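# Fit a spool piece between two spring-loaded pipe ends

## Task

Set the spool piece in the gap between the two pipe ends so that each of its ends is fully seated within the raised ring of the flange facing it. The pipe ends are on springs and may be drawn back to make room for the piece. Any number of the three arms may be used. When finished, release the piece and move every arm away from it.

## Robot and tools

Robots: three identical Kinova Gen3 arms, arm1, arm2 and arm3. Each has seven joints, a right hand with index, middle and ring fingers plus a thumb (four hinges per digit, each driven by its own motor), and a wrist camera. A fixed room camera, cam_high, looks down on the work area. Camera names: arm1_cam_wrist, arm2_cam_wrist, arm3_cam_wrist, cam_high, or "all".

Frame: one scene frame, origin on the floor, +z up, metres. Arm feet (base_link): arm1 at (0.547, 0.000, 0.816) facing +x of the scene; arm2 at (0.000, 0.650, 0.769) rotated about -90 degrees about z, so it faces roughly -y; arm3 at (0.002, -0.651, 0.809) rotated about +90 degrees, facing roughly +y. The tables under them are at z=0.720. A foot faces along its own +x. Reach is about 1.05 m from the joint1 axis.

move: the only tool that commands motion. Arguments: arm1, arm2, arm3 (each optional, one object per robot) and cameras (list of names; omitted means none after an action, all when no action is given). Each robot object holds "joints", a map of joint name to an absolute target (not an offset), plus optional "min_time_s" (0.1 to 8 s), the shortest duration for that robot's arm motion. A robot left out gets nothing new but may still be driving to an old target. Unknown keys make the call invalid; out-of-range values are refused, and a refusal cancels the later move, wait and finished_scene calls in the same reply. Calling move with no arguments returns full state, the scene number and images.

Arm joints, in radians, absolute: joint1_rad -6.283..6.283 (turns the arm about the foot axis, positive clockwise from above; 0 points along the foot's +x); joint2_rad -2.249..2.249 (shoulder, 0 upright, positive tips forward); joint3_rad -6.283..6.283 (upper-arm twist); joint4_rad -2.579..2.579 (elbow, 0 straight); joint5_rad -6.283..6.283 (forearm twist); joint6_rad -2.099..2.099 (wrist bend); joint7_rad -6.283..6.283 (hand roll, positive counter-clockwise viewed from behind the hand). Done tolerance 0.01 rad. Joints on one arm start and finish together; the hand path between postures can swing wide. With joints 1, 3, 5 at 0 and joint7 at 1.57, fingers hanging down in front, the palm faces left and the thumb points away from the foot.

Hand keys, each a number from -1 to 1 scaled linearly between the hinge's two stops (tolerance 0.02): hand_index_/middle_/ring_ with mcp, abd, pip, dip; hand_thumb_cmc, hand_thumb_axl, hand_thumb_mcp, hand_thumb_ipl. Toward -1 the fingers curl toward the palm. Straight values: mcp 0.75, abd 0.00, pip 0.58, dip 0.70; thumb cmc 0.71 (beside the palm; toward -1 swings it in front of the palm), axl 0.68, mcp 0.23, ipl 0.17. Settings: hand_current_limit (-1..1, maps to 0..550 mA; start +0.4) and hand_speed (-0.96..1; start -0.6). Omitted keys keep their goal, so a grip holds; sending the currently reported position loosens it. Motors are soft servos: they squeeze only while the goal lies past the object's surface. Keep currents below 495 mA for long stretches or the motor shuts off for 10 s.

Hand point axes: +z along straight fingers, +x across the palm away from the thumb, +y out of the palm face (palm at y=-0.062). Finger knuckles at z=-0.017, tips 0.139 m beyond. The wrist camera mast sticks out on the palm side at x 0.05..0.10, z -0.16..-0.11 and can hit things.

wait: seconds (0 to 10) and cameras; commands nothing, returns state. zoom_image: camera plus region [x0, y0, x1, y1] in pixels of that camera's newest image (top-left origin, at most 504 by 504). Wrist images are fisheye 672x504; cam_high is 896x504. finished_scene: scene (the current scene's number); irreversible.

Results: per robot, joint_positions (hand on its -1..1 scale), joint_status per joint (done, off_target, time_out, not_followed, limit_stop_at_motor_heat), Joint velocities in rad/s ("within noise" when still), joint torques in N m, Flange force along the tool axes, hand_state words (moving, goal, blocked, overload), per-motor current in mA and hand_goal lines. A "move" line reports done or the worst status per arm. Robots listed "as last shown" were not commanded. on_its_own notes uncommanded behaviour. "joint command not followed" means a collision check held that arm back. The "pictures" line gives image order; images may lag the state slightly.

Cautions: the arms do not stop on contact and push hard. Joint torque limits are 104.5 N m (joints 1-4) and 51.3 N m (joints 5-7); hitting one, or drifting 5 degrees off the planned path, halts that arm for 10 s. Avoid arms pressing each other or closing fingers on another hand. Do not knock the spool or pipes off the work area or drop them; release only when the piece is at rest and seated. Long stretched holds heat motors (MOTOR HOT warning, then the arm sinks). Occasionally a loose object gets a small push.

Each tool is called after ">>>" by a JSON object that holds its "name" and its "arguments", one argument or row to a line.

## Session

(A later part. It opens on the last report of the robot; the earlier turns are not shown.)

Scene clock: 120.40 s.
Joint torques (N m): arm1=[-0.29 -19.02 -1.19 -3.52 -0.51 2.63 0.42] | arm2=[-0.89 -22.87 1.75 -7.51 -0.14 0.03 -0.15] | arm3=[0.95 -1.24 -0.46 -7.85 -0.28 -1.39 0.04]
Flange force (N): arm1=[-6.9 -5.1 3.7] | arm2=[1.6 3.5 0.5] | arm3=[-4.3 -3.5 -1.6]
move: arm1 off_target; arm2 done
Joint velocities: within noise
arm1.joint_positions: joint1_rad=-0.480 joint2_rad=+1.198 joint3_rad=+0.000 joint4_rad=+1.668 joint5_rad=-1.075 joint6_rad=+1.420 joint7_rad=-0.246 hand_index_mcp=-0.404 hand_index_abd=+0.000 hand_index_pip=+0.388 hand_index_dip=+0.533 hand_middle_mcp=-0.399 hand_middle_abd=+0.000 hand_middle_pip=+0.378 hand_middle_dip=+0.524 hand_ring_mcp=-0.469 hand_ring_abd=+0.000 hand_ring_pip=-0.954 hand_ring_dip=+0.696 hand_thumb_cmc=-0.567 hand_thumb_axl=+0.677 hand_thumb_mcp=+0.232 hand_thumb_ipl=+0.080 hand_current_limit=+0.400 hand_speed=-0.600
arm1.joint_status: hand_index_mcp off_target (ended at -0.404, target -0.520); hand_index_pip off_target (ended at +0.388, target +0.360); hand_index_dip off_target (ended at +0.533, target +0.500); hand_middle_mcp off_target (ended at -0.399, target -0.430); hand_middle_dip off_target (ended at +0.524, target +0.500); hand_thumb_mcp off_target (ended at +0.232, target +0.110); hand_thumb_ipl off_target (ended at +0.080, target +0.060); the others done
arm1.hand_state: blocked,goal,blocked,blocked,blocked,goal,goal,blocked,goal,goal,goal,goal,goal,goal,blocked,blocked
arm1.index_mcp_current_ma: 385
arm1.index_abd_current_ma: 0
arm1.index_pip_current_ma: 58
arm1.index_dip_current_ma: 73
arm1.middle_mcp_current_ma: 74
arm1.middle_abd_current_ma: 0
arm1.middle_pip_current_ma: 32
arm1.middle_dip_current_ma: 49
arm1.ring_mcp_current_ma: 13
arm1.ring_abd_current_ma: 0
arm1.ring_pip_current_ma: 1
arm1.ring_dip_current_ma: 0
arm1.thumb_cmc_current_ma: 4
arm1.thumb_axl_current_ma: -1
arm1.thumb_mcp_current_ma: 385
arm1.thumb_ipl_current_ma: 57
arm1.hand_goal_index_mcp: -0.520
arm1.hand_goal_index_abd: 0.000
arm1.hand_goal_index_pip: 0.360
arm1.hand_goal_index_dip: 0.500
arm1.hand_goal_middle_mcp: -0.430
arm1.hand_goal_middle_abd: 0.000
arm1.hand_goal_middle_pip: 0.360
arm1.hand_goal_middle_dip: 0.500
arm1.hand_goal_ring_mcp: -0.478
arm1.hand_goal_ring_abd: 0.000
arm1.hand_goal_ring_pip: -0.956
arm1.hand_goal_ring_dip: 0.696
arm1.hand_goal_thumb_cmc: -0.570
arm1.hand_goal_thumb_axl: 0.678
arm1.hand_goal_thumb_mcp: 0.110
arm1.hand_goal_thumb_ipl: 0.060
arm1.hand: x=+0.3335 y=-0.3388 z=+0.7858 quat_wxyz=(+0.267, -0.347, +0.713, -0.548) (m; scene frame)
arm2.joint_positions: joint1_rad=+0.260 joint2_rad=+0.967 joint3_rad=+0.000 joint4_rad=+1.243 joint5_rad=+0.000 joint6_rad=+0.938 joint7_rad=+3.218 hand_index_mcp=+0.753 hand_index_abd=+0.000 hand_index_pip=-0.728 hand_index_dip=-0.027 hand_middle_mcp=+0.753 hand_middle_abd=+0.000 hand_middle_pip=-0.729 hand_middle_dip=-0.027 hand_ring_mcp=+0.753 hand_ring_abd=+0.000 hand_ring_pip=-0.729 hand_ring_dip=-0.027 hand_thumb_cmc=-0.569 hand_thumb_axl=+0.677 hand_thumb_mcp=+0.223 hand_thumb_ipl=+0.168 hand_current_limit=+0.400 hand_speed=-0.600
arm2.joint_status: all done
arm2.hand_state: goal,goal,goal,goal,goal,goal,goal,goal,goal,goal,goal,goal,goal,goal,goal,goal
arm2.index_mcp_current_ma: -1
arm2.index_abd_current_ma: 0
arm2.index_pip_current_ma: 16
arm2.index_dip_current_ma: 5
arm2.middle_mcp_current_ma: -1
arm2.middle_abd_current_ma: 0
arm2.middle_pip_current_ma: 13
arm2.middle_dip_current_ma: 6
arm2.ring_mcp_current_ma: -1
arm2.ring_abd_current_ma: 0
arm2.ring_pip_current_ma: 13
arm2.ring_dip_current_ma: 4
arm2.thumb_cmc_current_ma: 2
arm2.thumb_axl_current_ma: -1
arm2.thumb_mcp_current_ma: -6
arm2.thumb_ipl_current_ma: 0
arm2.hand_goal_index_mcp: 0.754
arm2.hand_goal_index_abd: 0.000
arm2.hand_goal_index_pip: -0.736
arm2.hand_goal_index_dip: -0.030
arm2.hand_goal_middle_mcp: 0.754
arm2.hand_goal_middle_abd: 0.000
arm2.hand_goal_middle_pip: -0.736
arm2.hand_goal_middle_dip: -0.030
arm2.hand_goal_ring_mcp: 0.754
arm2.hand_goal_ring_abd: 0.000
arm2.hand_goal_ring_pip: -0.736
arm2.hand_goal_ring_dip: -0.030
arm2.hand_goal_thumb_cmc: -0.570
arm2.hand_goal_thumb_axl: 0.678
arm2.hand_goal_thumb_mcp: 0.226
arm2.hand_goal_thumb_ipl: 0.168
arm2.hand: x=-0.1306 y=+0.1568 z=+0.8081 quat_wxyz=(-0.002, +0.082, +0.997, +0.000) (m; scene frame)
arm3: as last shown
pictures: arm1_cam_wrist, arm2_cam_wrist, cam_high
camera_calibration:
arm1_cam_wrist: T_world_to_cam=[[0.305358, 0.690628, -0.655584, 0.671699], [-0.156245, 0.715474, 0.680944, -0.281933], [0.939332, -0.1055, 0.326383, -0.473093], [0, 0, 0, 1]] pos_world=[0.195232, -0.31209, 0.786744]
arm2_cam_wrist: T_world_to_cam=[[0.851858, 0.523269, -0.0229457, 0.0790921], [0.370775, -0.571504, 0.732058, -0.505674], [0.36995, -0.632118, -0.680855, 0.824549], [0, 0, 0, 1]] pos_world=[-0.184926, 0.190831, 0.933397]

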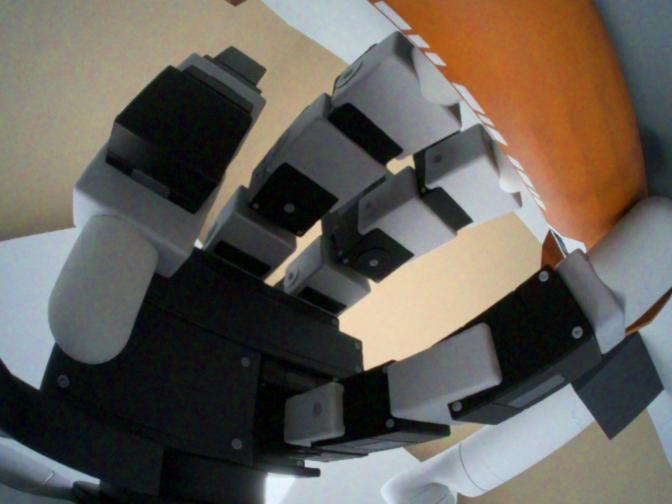

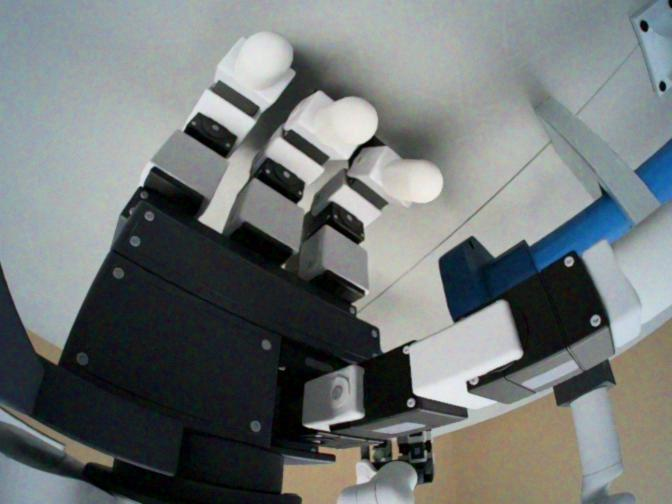

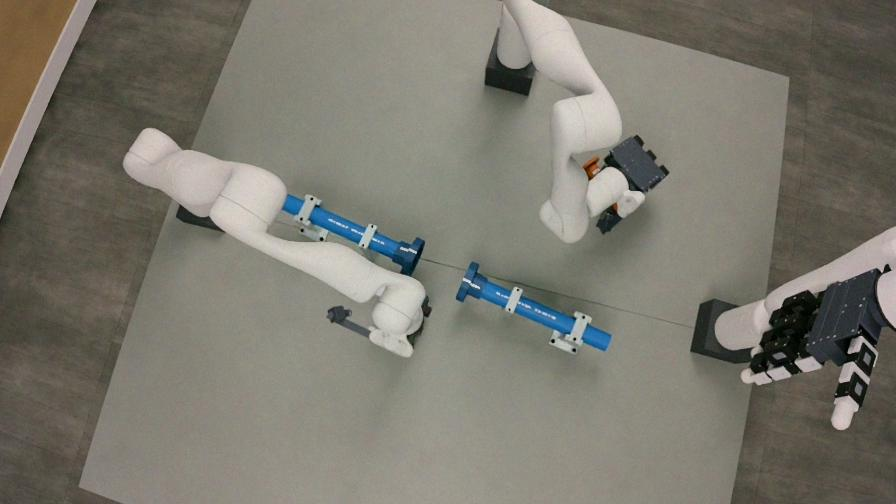

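>>> {"name": "move", "arguments": {
  "arm1": {"joints": {"joint1_rad": -0.4826, "joint2_rad": 0.9756, "joint4_rad": 1.7476, "joint5_rad": -1.0628, "joint6_rad": 1.4889, "joint7_rad": -0.3721}, "min_time_s": 3},
  "arm2": {"joints": {"joint1_rad": 0.2073, "joint2_rad": 0.9613, "joint4_rad": 1.2572, "joint6_rad": 0.9301, "joint7_rad": 3.1651}, "min_time_s": 3},
  "cameras": ["arm1_cam_wrist", "cam_high"]
}}

>>> {"name": "zoom_image", "arguments": {
  "camera": "cam_high",
  "region": [390, 200, 510, 320]
}}

>>> {"name": "zoom_image", "arguments": {
  "camera": "cam_high",
  "region": [556, 110, 706, 240]
}}

Scene clock: 139.70 s.
Joint torques (N m): arm1=[-0.05 -19.13 -1.15 -4.79 -0.93 2.91 0.39] | arm2=[-0.75 -22.79 1.76 -7.47 -0.13 0.03 -0.2] | arm3=[0.85 -1.26 -0.39 -7.88 -0.26 -1.39 0.05]
Flange force (N): arm1=[-7.0 -1.4 5.3] | arm2=[1.6 3.4 0.6] | arm3=[-4.4 -3.1 -1.5]
move: arm1 done; arm2 done
Joint velocities: within noise
arm1.joint_positions: joint1_rad=-0.483 joint2_rad=+0.976 joint3_rad=+0.000 joint4_rad=+1.748 joint5_rad=-1.063 joint6_rad=+1.489 joint7_rad=-0.372 hand_index_mcp=-0.404 hand_index_abd=+0.020 hand_index_pip=+0.415 hand_index_dip=+0.533 hand_middle_mcp=-0.425 hand_middle_abd=+0.000 hand_middle_pip=+0.364 hand_middle_dip=+0.503 hand_ring_mcp=-0.469 hand_ring_abd=+0.000 hand_ring_pip=-0.954 hand_ring_dip=+0.696 hand_thumb_cmc=-0.601 hand_thumb_axl=+0.677 hand_thumb_mcp=+0.194 hand_thumb_ipl=+0.083 hand_current_limit=+0.400 hand_speed=-0.600
arm1.joint_status: all done
arm1.hand_state: blocked,blocked,blocked,blocked,goal,goal,goal,goal,goal,goal,goal,goal,blocked,goal,blocked,blocked
arm1.index_mcp_current_ma: 385
arm1.index_abd_current_ma: 31
arm1.index_pip_current_ma: 144
arm1.index_dip_current_ma: 73
arm1.middle_mcp_current_ma: 6
arm1.middle_abd_current_ma: 0
arm1.middle_pip_current_ma: 5
arm1.middle_dip_current_ma: 3
arm1.ring_mcp_current_ma: 13
arm1.ring_abd_current_ma: 0
arm1.ring_pip_current_ma: 1
arm1.ring_dip_current_ma: 0
arm1.thumb_cmc_current_ma: -68
arm1.thumb_axl_current_ma: -1
arm1.thumb_mcp_current_ma: 365
arm1.thumb_ipl_current_ma: 67
arm1.hand_goal_index_mcp: -0.520
arm1.hand_goal_index_abd: 0.000
arm1.hand_goal_index_pip: 0.360
arm1.hand_goal_index_dip: 0.500
arm1.hand_goal_middle_mcp: -0.430
arm1.hand_goal_middle_abd: 0.000
arm1.hand_goal_middle_pip: 0.360
arm1.hand_goal_middle_dip: 0.500
arm1.hand_goal_ring_mcp: -0.478
arm1.hand_goal_ring_abd: 0.000
arm1.hand_goal_ring_pip: -0.956
arm1.hand_goal_ring_dip: 0.696
arm1.hand_goal_thumb_cmc: -0.570
arm1.hand_goal_thumb_axl: 0.678
arm1.hand_goal_thumb_mcp: 0.110
arm1.hand_goal_thumb_ipl: 0.060
arm1.on_its_own: hand_middle_mcp moved -0.026 to your old target -0.430; hand_middle_dip moved -0.021 to your old target +0.500; hand_thumb_mcp moved -0.038 toward your old target +0.110
arm1.hand: x=+0.3335 y=-0.3389 z=+0.8839 quat_wxyz=(+0.267, -0.347, +0.713, -0.548) (m; scene frame)
arm2.joint_positions: joint1_rad=+0.207 joint2_rad=+0.961 joint3_rad=+0.000 joint4_rad=+1.257 joint5_rad=+0.000 joint6_rad=+0.930 joint7_rad=+3.165 hand_index_mcp=+0.753 hand_index_abd=+0.000 hand_index_pip=-0.728 hand_index_dip=-0.027 hand_middle_mcp=+0.753 hand_middle_abd=+0.000 hand_middle_pip=-0.729 hand_middle_dip=-0.027 hand_ring_mcp=+0.753 hand_ring_abd=+0.000 hand_ring_pip=-0.729 hand_ring_dip=-0.027 hand_thumb_cmc=-0.569 hand_thumb_axl=+0.677 hand_thumb_mcp=+0.223 hand_thumb_ipl=+0.168 hand_current_limit=+0.400 hand_speed=-0.600
arm2.joint_status: all done
arm2.hand_state: goal,goal,goal,goal,goal,goal,goal,goal,goal,goal,goal,goal,goal,goal,goal,goal
arm2.index_mcp_current_ma: -1
arm2.index_abd_current_ma: 0
arm2.index_pip_current_ma: 16
arm2.index_dip_current_ma: 5
arm2.middle_mcp_current_ma: -1
arm2.middle_abd_current_ma: 0
arm2.middle_pip_current_ma: 13
arm2.middle_dip_current_ma: 6
arm2.ring_mcp_current_ma: -1
arm2.ring_abd_current_ma: 0
arm2.ring_pip_current_ma: 13
arm2.ring_dip_current_ma: 4
arm2.thumb_cmc_current_ma: 2
arm2.thumb_axl_current_ma: -1
arm2.thumb_mcp_current_ma: -6
arm2.thumb_ipl_current_ma: 0
arm2.hand_goal_index_mcp: 0.754
arm2.hand_goal_index_abd: 0.000
arm2.hand_goal_index_pip: -0.736
arm2.hand_goal_index_dip: -0.030
arm2.hand_goal_middle_mcp: 0.754
arm2.hand_goal_middle_abd: 0.000
arm2.hand_goal_middle_pip: -0.736
arm2.hand_goal_middle_dip: -0.030
arm2.hand_goal_ring_mcp: 0.754
arm2.hand_goal_ring_abd: 0.000
arm2.hand_goal_ring_pip: -0.736
arm2.hand_goal_ring_dip: -0.030
arm2.hand_goal_thumb_cmc: -0.570
arm2.hand_goal_thumb_axl: 0.678
arm2.hand_goal_thumb_mcp: 0.226
arm2.hand_goal_thumb_ipl: 0.168
arm2.hand: x=-0.0994 y=+0.1516 z=+0.8081 quat_wxyz=(-0.002, +0.082, +0.997, +0.000) (m; scene frame)
arm3: as last shown
pictures: arm1_cam_wrist, cam_high
camera_calibration:
arm1_cam_wrist: T_world_to_cam=[[0.305588, 0.690253, -0.655871, 0.736103], [-0.156231, 0.715834, 0.680568, -0.34829], [0.939259, -0.105506, 0.32659, -0.505282], [0, 0, 0, 1]] pos_world=[0.195232, -0.31209, 0.884843]

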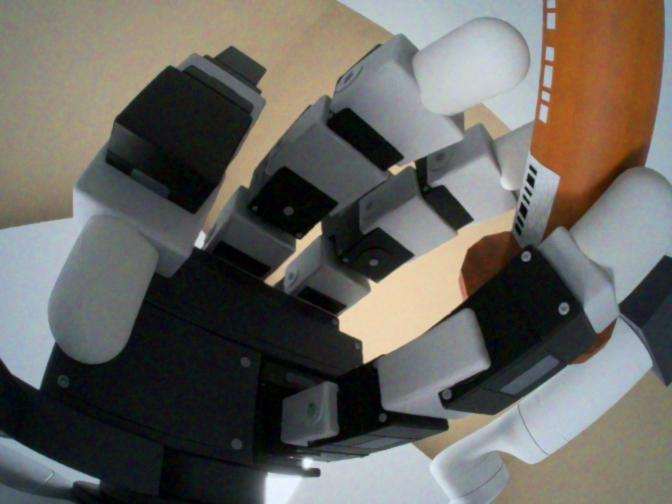

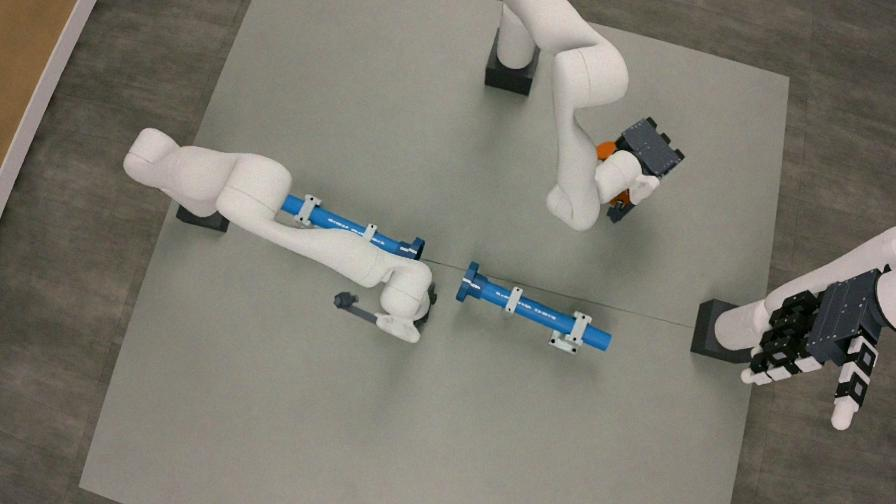

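Scaled by 4.200 from the camera's 896x504 image, which has a finer 1280x720 frame.

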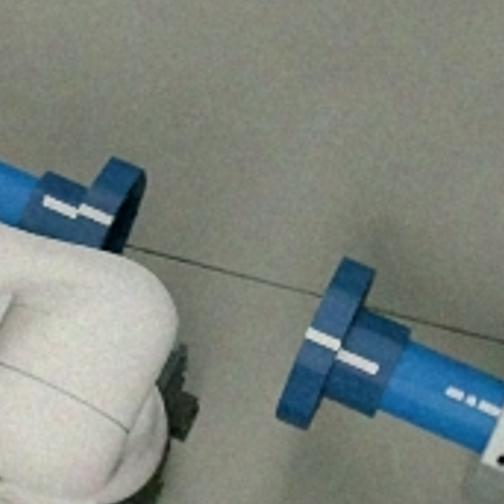

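Scaled by 3.360 from the camera's 896x504 image, which has a finer 1280x720 frame.

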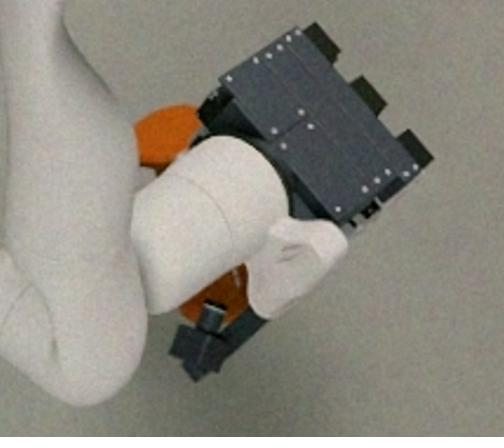

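>>> {"name": "move", "arguments": {
  "arm1": {"joints": {"joint1_rad": -0.4806, "joint2_rad": 1.1896, "joint4_rad": 1.6722, "joint5_rad": -1.0747, "joint6_rad": 1.4225, "joint7_rad": -0.2498}, "min_time_s": 4},
  "cameras": ["arm1_cam_wrist", "cam_high"]
}}

>>> {"name": "zoom_image", "arguments": {
  "camera": "cam_high",
  "region": [556, 110, 706, 240]
}}

Scene clock: 156.83 s.
Joint torques (N m): arm1=[-0.79 -14.91 -0.69 -3.88 -0.32 0.96 1.02] | arm2=[-0.82 -22.73 1.73 -7.5 -0.15 0.04 -0.24] | arm3=[0.88 -1.23 -0.38 -7.84 -0.29 -1.4 0.03]
Flange force (N): arm1=[-7.4 -15.6 -0.6] | arm2=[1.8 3.7 0.5] | arm3=[-4.4 -3.2 -1.7]
move: arm1 done
Joint velocities: within noise
arm1.joint_positions: joint1_rad=-0.481 joint2_rad=+1.190 joint3_rad=+0.000 joint4_rad=+1.672 joint5_rad=-1.075 joint6_rad=+1.422 joint7_rad=-0.250 hand_index_mcp=-0.511 hand_index_abd=+0.003 hand_index_pip=+0.351 hand_index_dip=+0.489 hand_middle_mcp=-0.430 hand_middle_abd=+0.002 hand_middle_pip=+0.359 hand_middle_dip=+0.498 hand_ring_mcp=-0.470 hand_ring_abd=+0.000 hand_ring_pip=-0.954 hand_ring_dip=+0.696 hand_thumb_cmc=-0.559 hand_thumb_axl=+0.679 hand_thumb_mcp=+0.335 hand_thumb_ipl=+0.098 hand_current_limit=+0.400 hand_speed=-0.600
arm1.joint_status: all done
arm1.hand_state: goal,goal,goal,goal,goal,goal,goal,goal,goal,goal,goal,goal,goal,goal,blocked,blocked
arm1.index_mcp_current_ma: 14
arm1.index_abd_current_ma: 3
arm1.index_pip_current_ma: -12
arm1.index_dip_current_ma: -18
arm1.middle_mcp_current_ma: 0
arm1.middle_abd_current_ma: 2
arm1.middle_pip_current_ma: -1
arm1.middle_dip_current_ma: -2
arm1.ring_mcp_current_ma: 11
arm1.ring_abd_current_ma: 0
arm1.ring_pip_current_ma: 1
arm1.ring_dip_current_ma: 0
arm1.thumb_cmc_current_ma: 16
arm1.thumb_axl_current_ma: 1
arm1.thumb_mcp_current_ma: 385
arm1.thumb_ipl_current_ma: 134
arm1.hand_goal_index_mcp: -0.520
arm1.hand_goal_index_abd: 0.000
arm1.hand_goal_index_pip: 0.360
arm1.hand_goal_index_dip: 0.500
arm1.hand_goal_middle_mcp: -0.430
arm1.hand_goal_middle_abd: 0.000
arm1.hand_goal_middle_pip: 0.360
arm1.hand_goal_middle_dip: 0.500
arm1.hand_goal_ring_mcp: -0.478
arm1.hand_goal_ring_abd: 0.000
arm1.hand_goal_ring_pip: -0.956
arm1.hand_goal_ring_dip: 0.696
arm1.hand_goal_thumb_cmc: -0.570
arm1.hand_goal_thumb_axl: 0.678
arm1.hand_goal_thumb_mcp: 0.110
arm1.hand_goal_thumb_ipl: 0.060
arm1.on_its_own: hand_index_mcp moved -0.107 to your old target -0.520; hand_index_pip moved -0.063 to your old target +0.360; hand_index_dip moved -0.044 to your old target +0.500
arm1.hand: x=+0.3334 y=-0.3389 z=+0.7896 quat_wxyz=(+0.267, -0.347, +0.713, -0.548) (m; scene frame)
arm2, arm3: as last shown
pictures: arm1_cam_wrist, cam_high
camera_calibration:
arm1_cam_wrist: T_world_to_cam=[[0.305449, 0.690617, -0.655552, 0.674175], [-0.156323, 0.715483, 0.680916, -0.284495], [0.939289, -0.105507, 0.326503, -0.474328], [0, 0, 0, 1]] pos_world=[0.195132, -0.31209, 0.790544]

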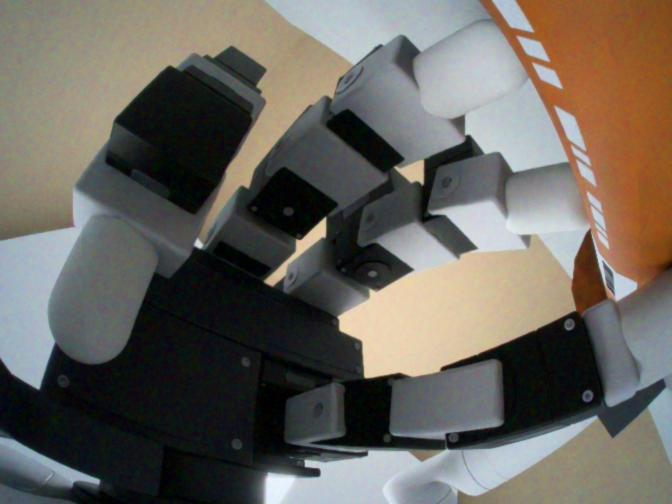

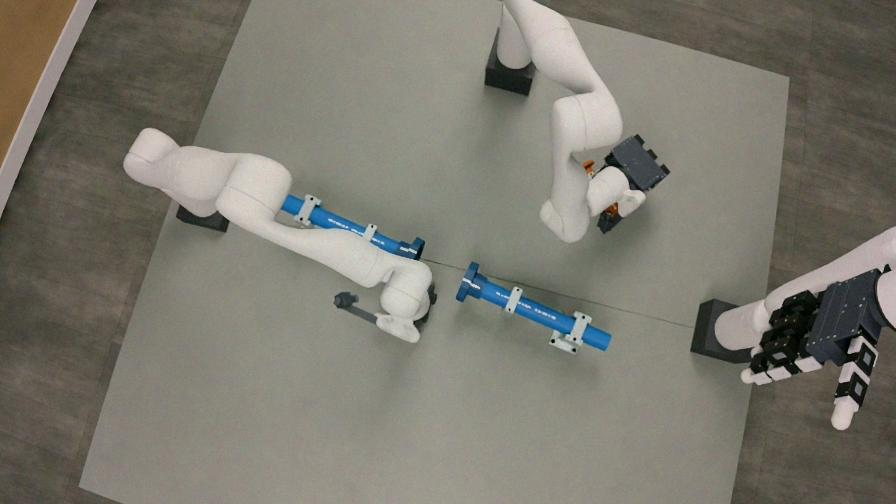

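Scaled by 3.360 from the camera's 896x504 image, which has a finer 1280x720 frame.

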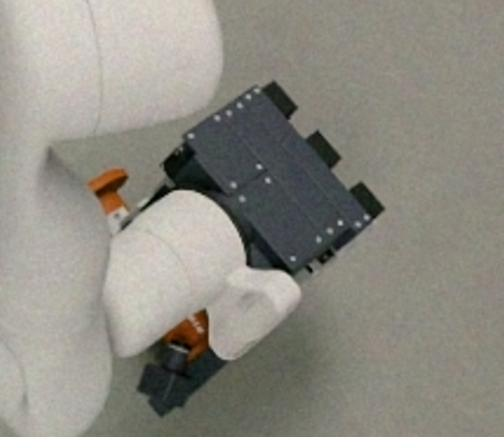

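>>> {"name": "move", "arguments": {
  "arm1": {"joints": {"hand_index_mcp": -0.2, "hand_middle_mcp": -0.2, "hand_index_pip": 0.431, "hand_middle_pip": 0.431, "hand_index_dip": 0.696, "hand_middle_dip": 0.696, "hand_thumb_mcp": 0.4, "hand_thumb_ipl": 0.168, "hand_speed": -0.8}}
}}

>>> {"name": "move", "arguments": {
  "arm1": {"joints": {"joint1_rad": -0.4826, "joint2_rad": 0.9756, "joint4_rad": 1.7476, "joint5_rad": -1.0628, "joint6_rad": 1.4889, "joint7_rad": -0.3721}, "min_time_s": 3},
  "cameras": ["arm1_cam_wrist", "cam_high"]
}}

>>> {"name": "zoom_image", "arguments": {
  "camera": "cam_high",
  "region": [556, 140, 676, 240]
}}

Scene clock: 160.53 s.
Joint torques (N m): arm1=[-0.1 -18.97 -0.95 -3.62 -0.48 2.56 0.46] | arm2=[-0.85 -22.82 1.68 -7.47 -0.16 0.01 -0.17] | arm3=[0.9 -1.18 -0.33 -7.85 -0.31 -1.37 0.01]
Flange force (N): arm1=[-6.7 -5.3 4.1] | arm2=[1.8 3.3 0.6] | arm3=[-4.3 -3.1 -1.5]
move: arm1 done
Joint velocities: within noise
arm1.joint_positions: joint1_rad=-0.481 joint2_rad=+1.190 joint3_rad=+0.000 joint4_rad=+1.672 joint5_rad=-1.075 joint6_rad=+1.422 joint7_rad=-0.250 hand_index_mcp=-0.206 hand_index_abd=+0.003 hand_index_pip=+0.430 hand_index_dip=+0.693 hand_middle_mcp=-0.206 hand_middle_abd=+0.002 hand_middle_pip=+0.430 hand_middle_dip=+0.694 hand_ring_mcp=-0.470 hand_ring_abd=+0.000 hand_ring_pip=-0.954 hand_ring_dip=+0.696 hand_thumb_cmc=-0.568 hand_thumb_axl=+0.679 hand_thumb_mcp=+0.395 hand_thumb_ipl=+0.165 hand_current_limit=+0.400 hand_speed=-0.800
arm1.joint_status: all done
arm1.hand_state: goal,goal,goal,goal,goal,goal,goal,goal,goal,goal,goal,goal,goal,goal,goal,goal
arm1.index_mcp_current_ma: -8
arm1.index_abd_current_ma: 2
arm1.index_pip_current_ma: -2
arm1.index_dip_current_ma: -3
arm1.middle_mcp_current_ma: -7
arm1.middle_abd_current_ma: 2
arm1.middle_pip_current_ma: -2
arm1.middle_dip_current_ma: -2
arm1.ring_mcp_current_ma: 11
arm1.ring_abd_current_ma: 0
arm1.ring_pip_current_ma: 1
arm1.ring_dip_current_ma: 0
arm1.thumb_cmc_current_ma: 2
arm1.thumb_axl_current_ma: 1
arm1.thumb_mcp_current_ma: -9
arm1.thumb_ipl_current_ma: -4
arm1.hand_goal_index_mcp: -0.200
arm1.hand_goal_index_abd: 0.000
arm1.hand_goal_index_pip: 0.432
arm1.hand_goal_index_dip: 0.696
arm1.hand_goal_middle_mcp: -0.200
arm1.hand_goal_middle_abd: 0.000
arm1.hand_goal_middle_pip: 0.432
arm1.hand_goal_middle_dip: 0.696
arm1.hand_goal_ring_mcp: -0.478
arm1.hand_goal_ring_abd: 0.000
arm1.hand_goal_ring_pip: -0.956
arm1.hand_goal_ring_dip: 0.696
arm1.hand_goal_thumb_cmc: -0.570
arm1.hand_goal_thumb_axl: 0.678
arm1.hand_goal_thumb_mcp: 0.400
arm1.hand_goal_thumb_ipl: 0.168
arm1.hand: x=+0.3334 y=-0.3389 z=+0.7896 quat_wxyz=(+0.267, -0.347, +0.713, -0.548) (m; scene frame)
arm2, arm3: as last shown
pictures: none

Scene clock: 163.83 s.
Joint torques (N m): arm1=[-0.11 -18.22 -0.82 -4.76 -0.78 2.43 0.46] | arm2=[-0.82 -22.74 1.64 -7.53 -0.11 0.05 -0.18] | arm3=[0.94 -1.28 -0.39 -7.82 -0.33 -1.4 0.06]
Flange force (N): arm1=[-7.0 -3.7 4.5] | arm2=[1.7 3.8 0.6] | arm3=[-4.5 -3.3 -1.8]
move: arm1 done
Joint velocities: within noise
arm1.joint_positions: joint1_rad=-0.483 joint2_rad=+0.976 joint3_rad=+0.000 joint4_rad=+1.748 joint5_rad=-1.063 joint6_rad=+1.489 joint7_rad=-0.372 hand_index_mcp=-0.206 hand_index_abd=+0.003 hand_index_pip=+0.430 hand_index_dip=+0.693 hand_middle_mcp=-0.206 hand_middle_abd=+0.002 hand_middle_pip=+0.430 hand_middle_dip=+0.694 hand_ring_mcp=-0.470 hand_ring_abd=+0.000 hand_ring_pip=-0.954 hand_ring_dip=+0.696 hand_thumb_cmc=-0.568 hand_thumb_axl=+0.679 hand_thumb_mcp=+0.395 hand_thumb_ipl=+0.165 hand_current_limit=+0.400 hand_speed=-0.800
arm1.joint_status: all done
arm1.hand_state: goal,goal,goal,goal,goal,goal,goal,goal,goal,goal,goal,goal,goal,goal,goal,goal
arm1.index_mcp_current_ma: -8
arm1.index_abd_current_ma: 2
arm1.index_pip_current_ma: -2
arm1.index_dip_current_ma: -3
arm1.middle_mcp_current_ma: -7
arm1.middle_abd_current_ma: 2
arm1.middle_pip_current_ma: -2
arm1.middle_dip_current_ma: -2
arm1.ring_mcp_current_ma: 11
arm1.ring_abd_current_ma: 0
arm1.ring_pip_current_ma: 1
arm1.ring_dip_current_ma: 0
arm1.thumb_cmc_current_ma: 2
arm1.thumb_axl_current_ma: 1
arm1.thumb_mcp_current_ma: -9
arm1.thumb_ipl_current_ma: -4
arm1.hand_goal_index_mcp: -0.200
arm1.hand_goal_index_abd: 0.000
arm1.hand_goal_index_pip: 0.432
arm1.hand_goal_index_dip: 0.696
arm1.hand_goal_middle_mcp: -0.200
arm1.hand_goal_middle_abd: 0.000
arm1.hand_goal_middle_pip: 0.432
arm1.hand_goal_middle_dip: 0.696
arm1.hand_goal_ring_mcp: -0.478
arm1.hand_goal_ring_abd: 0.000
arm1.hand_goal_ring_pip: -0.956
arm1.hand_goal_ring_dip: 0.696
arm1.hand_goal_thumb_cmc: -0.570
arm1.hand_goal_thumb_axl: 0.678
arm1.hand_goal_thumb_mcp: 0.400
arm1.hand_goal_thumb_ipl: 0.168
arm1.hand: x=+0.3335 y=-0.3388 z=+0.8839 quat_wxyz=(+0.267, -0.347, +0.713, -0.548) (m; scene frame)
arm2: as last shown
arm3.joint_positions: joint1_rad=-0.868 joint2_rad=-0.482 joint3_rad=-0.019 joint4_rad=+1.383 joint5_rad=+0.057 joint6_rad=+1.867 joint7_rad=+1.872 hand_index_mcp=+0.753 hand_index_abd=+0.000 hand_index_pip=+0.577 hand_index_dip=+0.696 hand_middle_mcp=+0.753 hand_middle_abd=+0.000 hand_middle_pip=+0.577 hand_middle_dip=+0.696 hand_ring_mcp=+0.753 hand_ring_abd=+0.000 hand_ring_pip=+0.577 hand_ring_dip=+0.696 hand_thumb_cmc=+0.714 hand_thumb_axl=+0.677 hand_thumb_mcp=+0.224 hand_thumb_ipl=+0.168 hand_current_limit=+0.400 hand_speed=-0.600
arm3.joint_status: not commanded
arm3.hand_state: goal,goal,goal,goal,goal,goal,goal,goal,goal,goal,goal,goal,goal,goal,goal,goal
arm3.index_mcp_current_ma: 0
arm3.index_abd_current_ma: 0
arm3.index_pip_current_ma: 0
arm3.index_dip_current_ma: 0
arm3.middle_mcp_current_ma: 0
arm3.middle_abd_current_ma: 0
arm3.middle_pip_current_ma: 0
arm3.middle_dip_current_ma: 0
arm3.ring_mcp_current_ma: 0
arm3.ring_abd_current_ma: 0
arm3.ring_pip_current_ma: 0
arm3.ring_dip_current_ma: 0
arm3.thumb_cmc_current_ma: 0
arm3.thumb_axl_current_ma: 0
arm3.thumb_mcp_current_ma: -1
arm3.thumb_ipl_current_ma: 0
arm3.hand_goal_index_mcp: 0.754
arm3.hand_goal_index_abd: 0.000
arm3.hand_goal_index_pip: 0.576
arm3.hand_goal_index_dip: 0.696
arm3.hand_goal_middle_mcp: 0.754
arm3.hand_goal_middle_abd: 0.000
arm3.hand_goal_middle_pip: 0.576
arm3.hand_goal_middle_dip: 0.696
arm3.hand_goal_ring_mcp: 0.754
arm3.hand_goal_ring_abd: 0.000
arm3.hand_goal_ring_pip: 0.576
arm3.hand_goal_ring_dip: 0.696
arm3.hand_goal_thumb_cmc: 0.714
arm3.hand_goal_thumb_axl: 0.678
arm3.hand_goal_thumb_mcp: 0.226
arm3.hand_goal_thumb_ipl: 0.168
arm3.hand: x=-0.1526 y=-0.5810 z=+1.3755 quat_wxyz=(+0.116, -0.959, +0.214, +0.147) (m; scene frame)
pictures: arm1_cam_wrist, cam_high
camera_calibration:
arm1_cam_wrist: T_world_to_cam=[[0.305517, 0.690307, -0.655848, 0.736114], [-0.156188, 0.715783, 0.680633, -0.348372], [0.93929, -0.10551, 0.326501, -0.50521], [0, 0, 0, 1]] pos_world=[0.195232, -0.31209, 0.884844]

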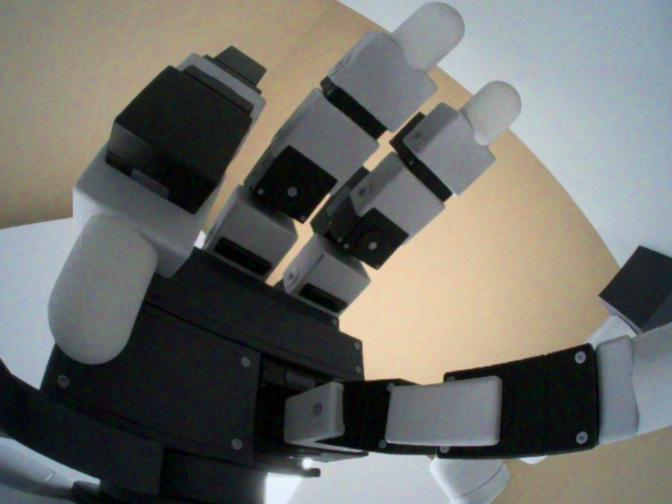

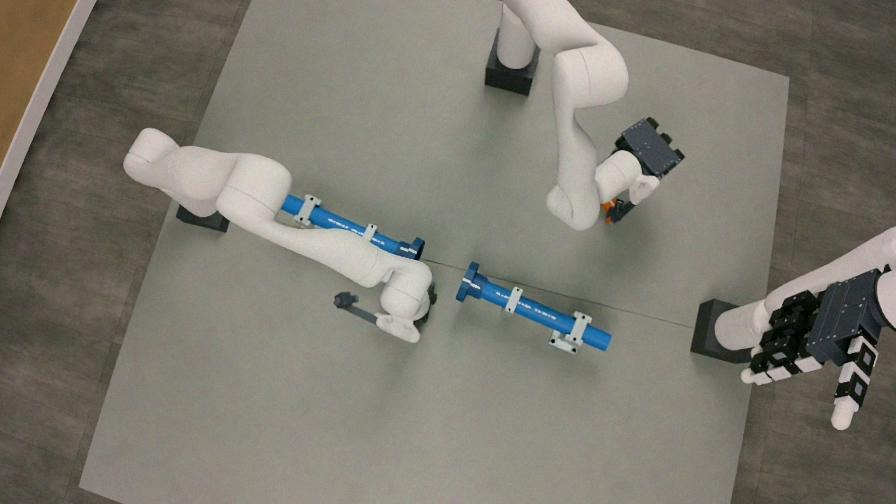

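Scaled by 4.200 from the camera's 896x504 image, which has a finer 1280x720 frame.

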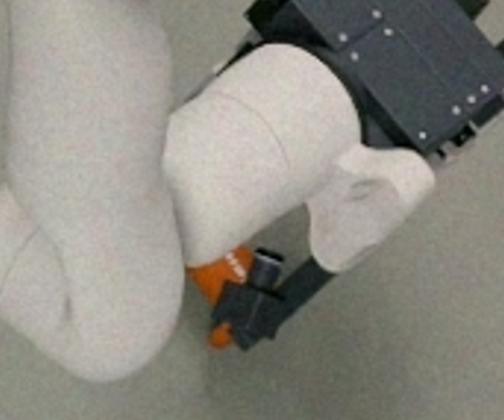

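>>> {"name": "move", "arguments": {
  "arm1": {"joints": {"joint1_rad": -1.05, "joint2_rad": 0.75, "joint4_rad": 1.7476, "joint5_rad": -1.0628, "joint6_rad": 1.4889, "joint7_rad": -0.3721}, "min_time_s": 2},
  "cameras": ["arm1_cam_wrist", "cam_high"]
}}

>>> {"name": "zoom_image", "arguments": {
  "camera": "cam_high",
  "region": [556, 140, 656, 240]
}}

Scene clock: 170.17 s.
Joint torques (N m): arm1=[-0.13 -17.26 -0.55 -6.76 -1.26 2.06 0.46] | arm2=[-0.88 -22.73 1.74 -7.51 -0.17 0.01 -0.19] | arm3=[0.86 -1.28 -0.37 -7.89 -0.31 -1.42 0.02]
Flange force (N): arm1=[-7.2 -3.7 4.6] | arm2=[1.8 3.6 0.4] | arm3=[-4.4 -3.2 -1.6]
move: arm1 done
Joint velocities: within noise
arm1.joint_positions: joint1_rad=-1.050 joint2_rad=+0.750 joint3_rad=+0.000 joint4_rad=+1.748 joint5_rad=-1.063 joint6_rad=+1.489 joint7_rad=-0.372 hand_index_mcp=-0.203 hand_index_abd=+0.003 hand_index_pip=+0.430 hand_index_dip=+0.693 hand_middle_mcp=-0.203 hand_middle_abd=+0.002 hand_middle_pip=+0.430 hand_middle_dip=+0.694 hand_ring_mcp=-0.470 hand_ring_abd=+0.000 hand_ring_pip=-0.954 hand_ring_dip=+0.696 hand_thumb_cmc=-0.568 hand_thumb_axl=+0.679 hand_thumb_mcp=+0.395 hand_thumb_ipl=+0.165 hand_current_limit=+0.400 hand_speed=-0.800
arm1.joint_status: all done
arm1.hand_state: goal,goal,goal,goal,goal,goal,goal,goal,goal,goal,goal,goal,goal,goal,goal,goal
arm1.index_mcp_current_ma: -4
arm1.index_abd_current_ma: 2
arm1.index_pip_current_ma: -2
arm1.index_dip_current_ma: -3
arm1.middle_mcp_current_ma: -3
arm1.middle_abd_current_ma: 2
arm1.middle_pip_current_ma: -2
arm1.middle_dip_current_ma: -2
arm1.ring_mcp_current_ma: 11
arm1.ring_abd_current_ma: 0
arm1.ring_pip_current_ma: 1
arm1.ring_dip_current_ma: 0
arm1.thumb_cmc_current_ma: 2
arm1.thumb_axl_current_ma: 1
arm1.thumb_mcp_current_ma: -9
arm1.thumb_ipl_current_ma: -4
arm1.hand_goal_index_mcp: -0.200
arm1.hand_goal_index_abd: 0.000
arm1.hand_goal_index_pip: 0.432
arm1.hand_goal_index_dip: 0.696
arm1.hand_goal_middle_mcp: -0.200
arm1.hand_goal_middle_abd: 0.000
arm1.hand_goal_middle_pip: 0.432
arm1.hand_goal_middle_dip: 0.696
arm1.hand_goal_ring_mcp: -0.478
arm1.hand_goal_ring_abd: 0.000
arm1.hand_goal_ring_pip: -0.956
arm1.hand_goal_ring_dip: 0.696
arm1.hand_goal_thumb_cmc: -0.570
arm1.hand_goal_thumb_axl: 0.678
arm1.hand_goal_thumb_mcp: 0.400
arm1.hand_goal_thumb_ipl: 0.168
arm1.hand: x=+0.5275 y=-0.4335 z=+0.9692 quat_wxyz=(+0.318, -0.596, +0.562, -0.477) (m; scene frame)
arm2, arm3: as last shown
pictures: arm1_cam_wrist, cam_high
camera_calibration:
arm1_cam_wrist: T_world_to_cam=[[-0.19455, 0.601322, -0.774959, 1.13872], [-0.439173, 0.653045, 0.616976, -0.124678], [0.877085, 0.460374, 0.137034, -0.263526], [0, 0, 0, 1]] pos_world=[0.397918, -0.481998, 0.995499]

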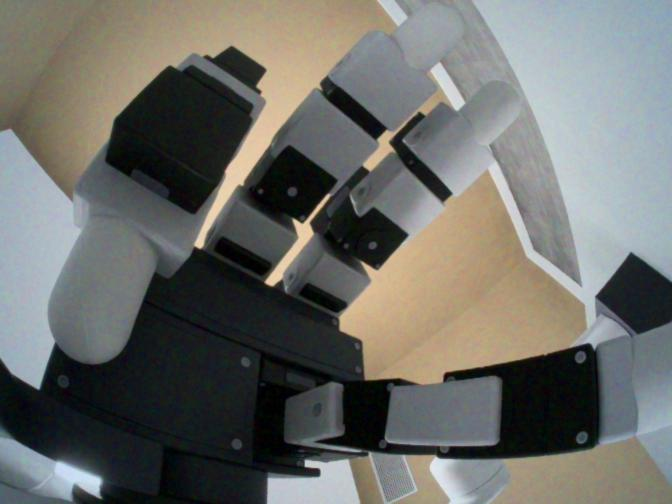

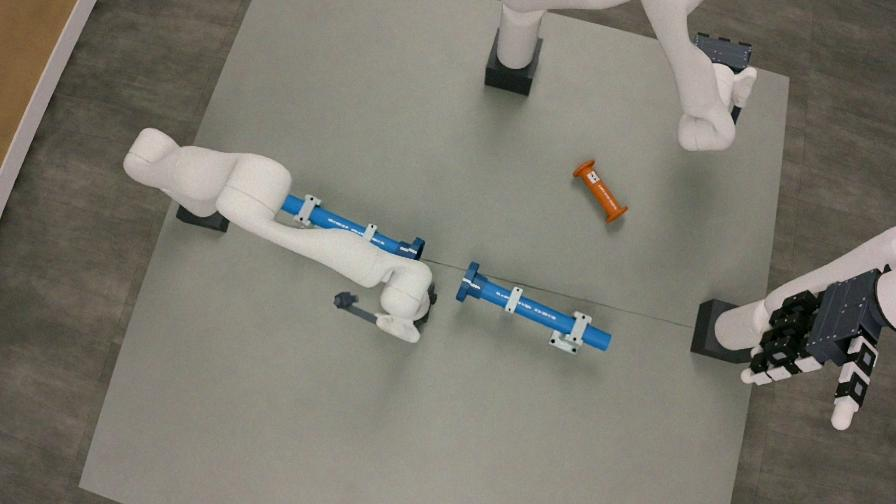

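Scaled by 5.040 from the camera's 896x504 image, which has a finer 1280x720 frame.

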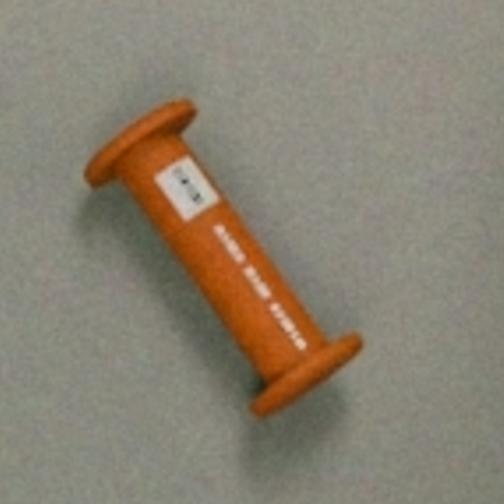

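>>> {"name": "move", "arguments": {
  "arm1": {"joints": {"joint1_rad": -0.4306, "joint2_rad": 0.9732, "joint4_rad": 1.7513, "joint5_rad": -1.0978, "joint6_rad": 1.4748, "joint7_rad": -0.3776, "hand_index_mcp": -0.26, "hand_middle_mcp": -0.26, "hand_thumb_mcp": 0.35, "hand_speed": -0.6}, "min_time_s": 2}
}}

>>> {"name": "move", "arguments": {
  "arm1": {"joints": {"joint1_rad": -0.4285, "joint2_rad": 1.2008, "joint4_rad": 1.6703, "joint5_rad": -1.1128, "joint6_rad": 1.4097, "joint7_rad": -0.2449}, "min_time_s": 2.5},
  "cameras": ["arm1_cam_wrist", "cam_high"]
}}

>>> {"name": "zoom_image", "arguments": {
  "camera": "cam_high",
  "region": [556, 120, 676, 240]
}}

Scene clock: 196.23 s.
Joint torques (N m): arm1=[-0.13 -18.23 -0.82 -4.74 -0.75 2.41 0.48] | arm2=[-0.81 -22.81 1.76 -7.45 -0.12 0.02 -0.16] | arm3=[0.84 -1.33 -0.43 -7.74 -0.3 -1.4 0.08]
Flange force (N): arm1=[-6.9 -3.7 4.1] | arm2=[1.7 3.2 0.6] | arm3=[-4.8 -3.4 -2.2]
move: arm1 done
Joint velocities: within noise
arm1.joint_positions: joint1_rad=-0.431 joint2_rad=+0.973 joint3_rad=+0.000 joint4_rad=+1.751 joint5_rad=-1.098 joint6_rad=+1.475 joint7_rad=-0.378 hand_index_mcp=-0.259 hand_index_abd=+0.003 hand_index_pip=+0.430 hand_index_dip=+0.693 hand_middle_mcp=-0.259 hand_middle_abd=+0.002 hand_middle_pip=+0.430 hand_middle_dip=+0.694 hand_ring_mcp=-0.470 hand_ring_abd=+0.000 hand_ring_pip=-0.954 hand_ring_dip=+0.696 hand_thumb_cmc=-0.568 hand_thumb_axl=+0.679 hand_thumb_mcp=+0.350 hand_thumb_ipl=+0.165 hand_current_limit=+0.400 hand_speed=-0.600
arm1.joint_status: all done
arm1.hand_state: goal,goal,goal,goal,goal,goal,goal,goal,goal,goal,goal,goal,goal,goal,goal,goal
arm1.index_mcp_current_ma: 1
arm1.index_abd_current_ma: 2
arm1.index_pip_current_ma: -2
arm1.index_dip_current_ma: -2
arm1.middle_mcp_current_ma: 1
arm1.middle_abd_current_ma: 2
arm1.middle_pip_current_ma: -2
arm1.middle_dip_current_ma: -2
arm1.ring_mcp_current_ma: 11
arm1.ring_abd_current_ma: 0
arm1.ring_pip_current_ma: 1
arm1.ring_dip_current_ma: 0
arm1.thumb_cmc_current_ma: 2
arm1.thumb_axl_current_ma: 1
arm1.thumb_mcp_current_ma: 0
arm1.thumb_ipl_current_ma: -3
arm1.hand_goal_index_mcp: -0.260
arm1.hand_goal_index_abd: 0.000
arm1.hand_goal_index_pip: 0.432
arm1.hand_goal_index_dip: 0.696
arm1.hand_goal_middle_mcp: -0.260
arm1.hand_goal_middle_abd: 0.000
arm1.hand_goal_middle_pip: 0.432
arm1.hand_goal_middle_dip: 0.696
arm1.hand_goal_ring_mcp: -0.478
arm1.hand_goal_ring_abd: 0.000
arm1.hand_goal_ring_pip: -0.956
arm1.hand_goal_ring_dip: 0.696
arm1.hand_goal_thumb_cmc: -0.570
arm1.hand_goal_thumb_axl: 0.678
arm1.hand_goal_thumb_mcp: 0.350
arm1.hand_goal_thumb_ipl: 0.168
arm1.hand: x=+0.3107 y=-0.3353 z=+0.8843 quat_wxyz=(+0.242, -0.315, +0.728, -0.559) (m; scene frame)
arm2, arm3: as last shown
pictures: none

Scene clock: 199.03 s.
Joint torques (N m): arm1=[-0.15 -19.12 -1.04 -3.63 -0.44 2.5 0.47] | arm2=[-0.82 -22.76 1.74 -7.52 -0.12 0.07 -0.15] | arm3=[0.88 -1.25 -0.36 -7.87 -0.24 -1.4 0.04]
Flange force (N): arm1=[-6.8 -5.2 3.6] | arm2=[1.6 3.8 0.6] | arm3=[-4.4 -3.1 -1.6]
move: arm1 done
Joint velocities: within noise
arm1.joint_positions: joint1_rad=-0.428 joint2_rad=+1.201 joint3_rad=+0.000 joint4_rad=+1.670 joint5_rad=-1.113 joint6_rad=+1.410 joint7_rad=-0.245 hand_index_mcp=-0.259 hand_index_abd=+0.003 hand_index_pip=+0.430 hand_index_dip=+0.693 hand_middle_mcp=-0.259 hand_middle_abd=+0.002 hand_middle_pip=+0.430 hand_middle_dip=+0.694 hand_ring_mcp=-0.470 hand_ring_abd=+0.000 hand_ring_pip=-0.954 hand_ring_dip=+0.696 hand_thumb_cmc=-0.568 hand_thumb_axl=+0.679 hand_thumb_mcp=+0.350 hand_thumb_ipl=+0.165 hand_current_limit=+0.400 hand_speed=-0.600
arm1.joint_status: all done
arm1.hand_state: goal,goal,goal,goal,goal,goal,goal,goal,goal,goal,goal,goal,goal,goal,goal,goal
arm1.index_mcp_current_ma: 1
arm1.index_abd_current_ma: 2
arm1.index_pip_current_ma: -2
arm1.index_dip_current_ma: -2
arm1.middle_mcp_current_ma: 1
arm1.middle_abd_current_ma: 2
arm1.middle_pip_current_ma: -2
arm1.middle_dip_current_ma: -2
arm1.ring_mcp_current_ma: 11
arm1.ring_abd_current_ma: 0
arm1.ring_pip_current_ma: 1
arm1.ring_dip_current_ma: 0
arm1.thumb_cmc_current_ma: 2
arm1.thumb_axl_current_ma: 1
arm1.thumb_mcp_current_ma: 0
arm1.thumb_ipl_current_ma: -3
arm1.hand_goal_index_mcp: -0.260
arm1.hand_goal_index_abd: 0.000
arm1.hand_goal_index_pip: 0.432
arm1.hand_goal_index_dip: 0.696
arm1.hand_goal_middle_mcp: -0.260
arm1.hand_goal_middle_abd: 0.000
arm1.hand_goal_middle_pip: 0.432
arm1.hand_goal_middle_dip: 0.696
arm1.hand_goal_ring_mcp: -0.478
arm1.hand_goal_ring_abd: 0.000
arm1.hand_goal_ring_pip: -0.956
arm1.hand_goal_ring_dip: 0.696
arm1.hand_goal_thumb_cmc: -0.570
arm1.hand_goal_thumb_axl: 0.678
arm1.hand_goal_thumb_mcp: 0.350
arm1.hand_goal_thumb_ipl: 0.168
arm1.hand: x=+0.3108 y=-0.3353 z=+0.7843 quat_wxyz=(+0.242, -0.315, +0.728, -0.559) (m; scene frame)
arm2, arm3: as last shown
pictures: arm1_cam_wrist, cam_high
camera_calibration:
arm1_cam_wrist: T_world_to_cam=[[0.36677, 0.660039, -0.655612, 0.645812], [-0.0911097, 0.72682, 0.680758, -0.303243], [0.925839, -0.189949, 0.326712, -0.475358], [0, 0, 0, 1]] pos_world=[0.175612, -0.296152, 0.785143]

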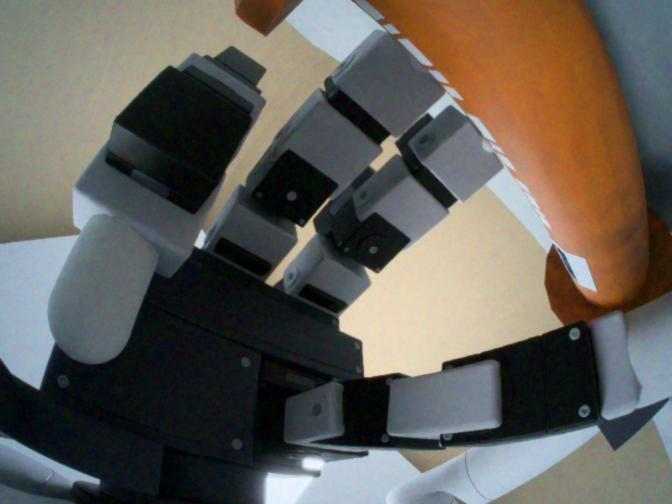

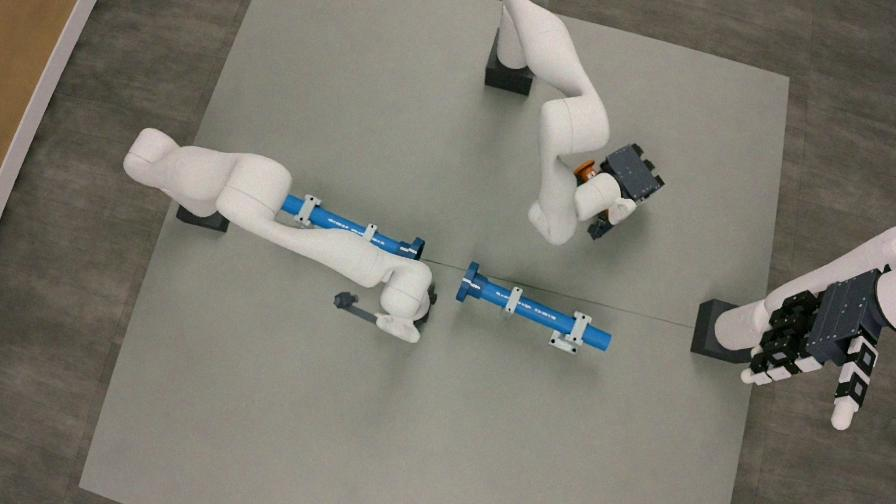

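Scaled by 4.200 from the camera's 896x504 image, which has a finer 1280x720 frame.

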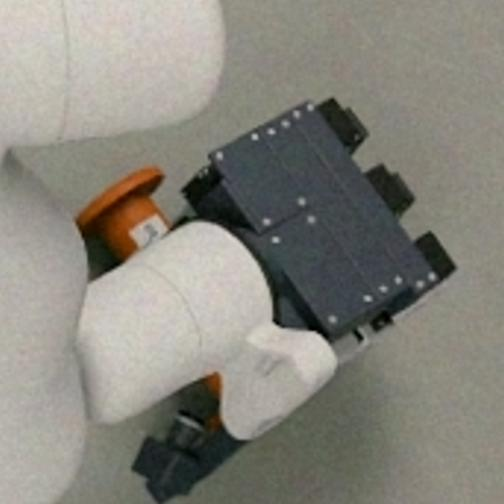

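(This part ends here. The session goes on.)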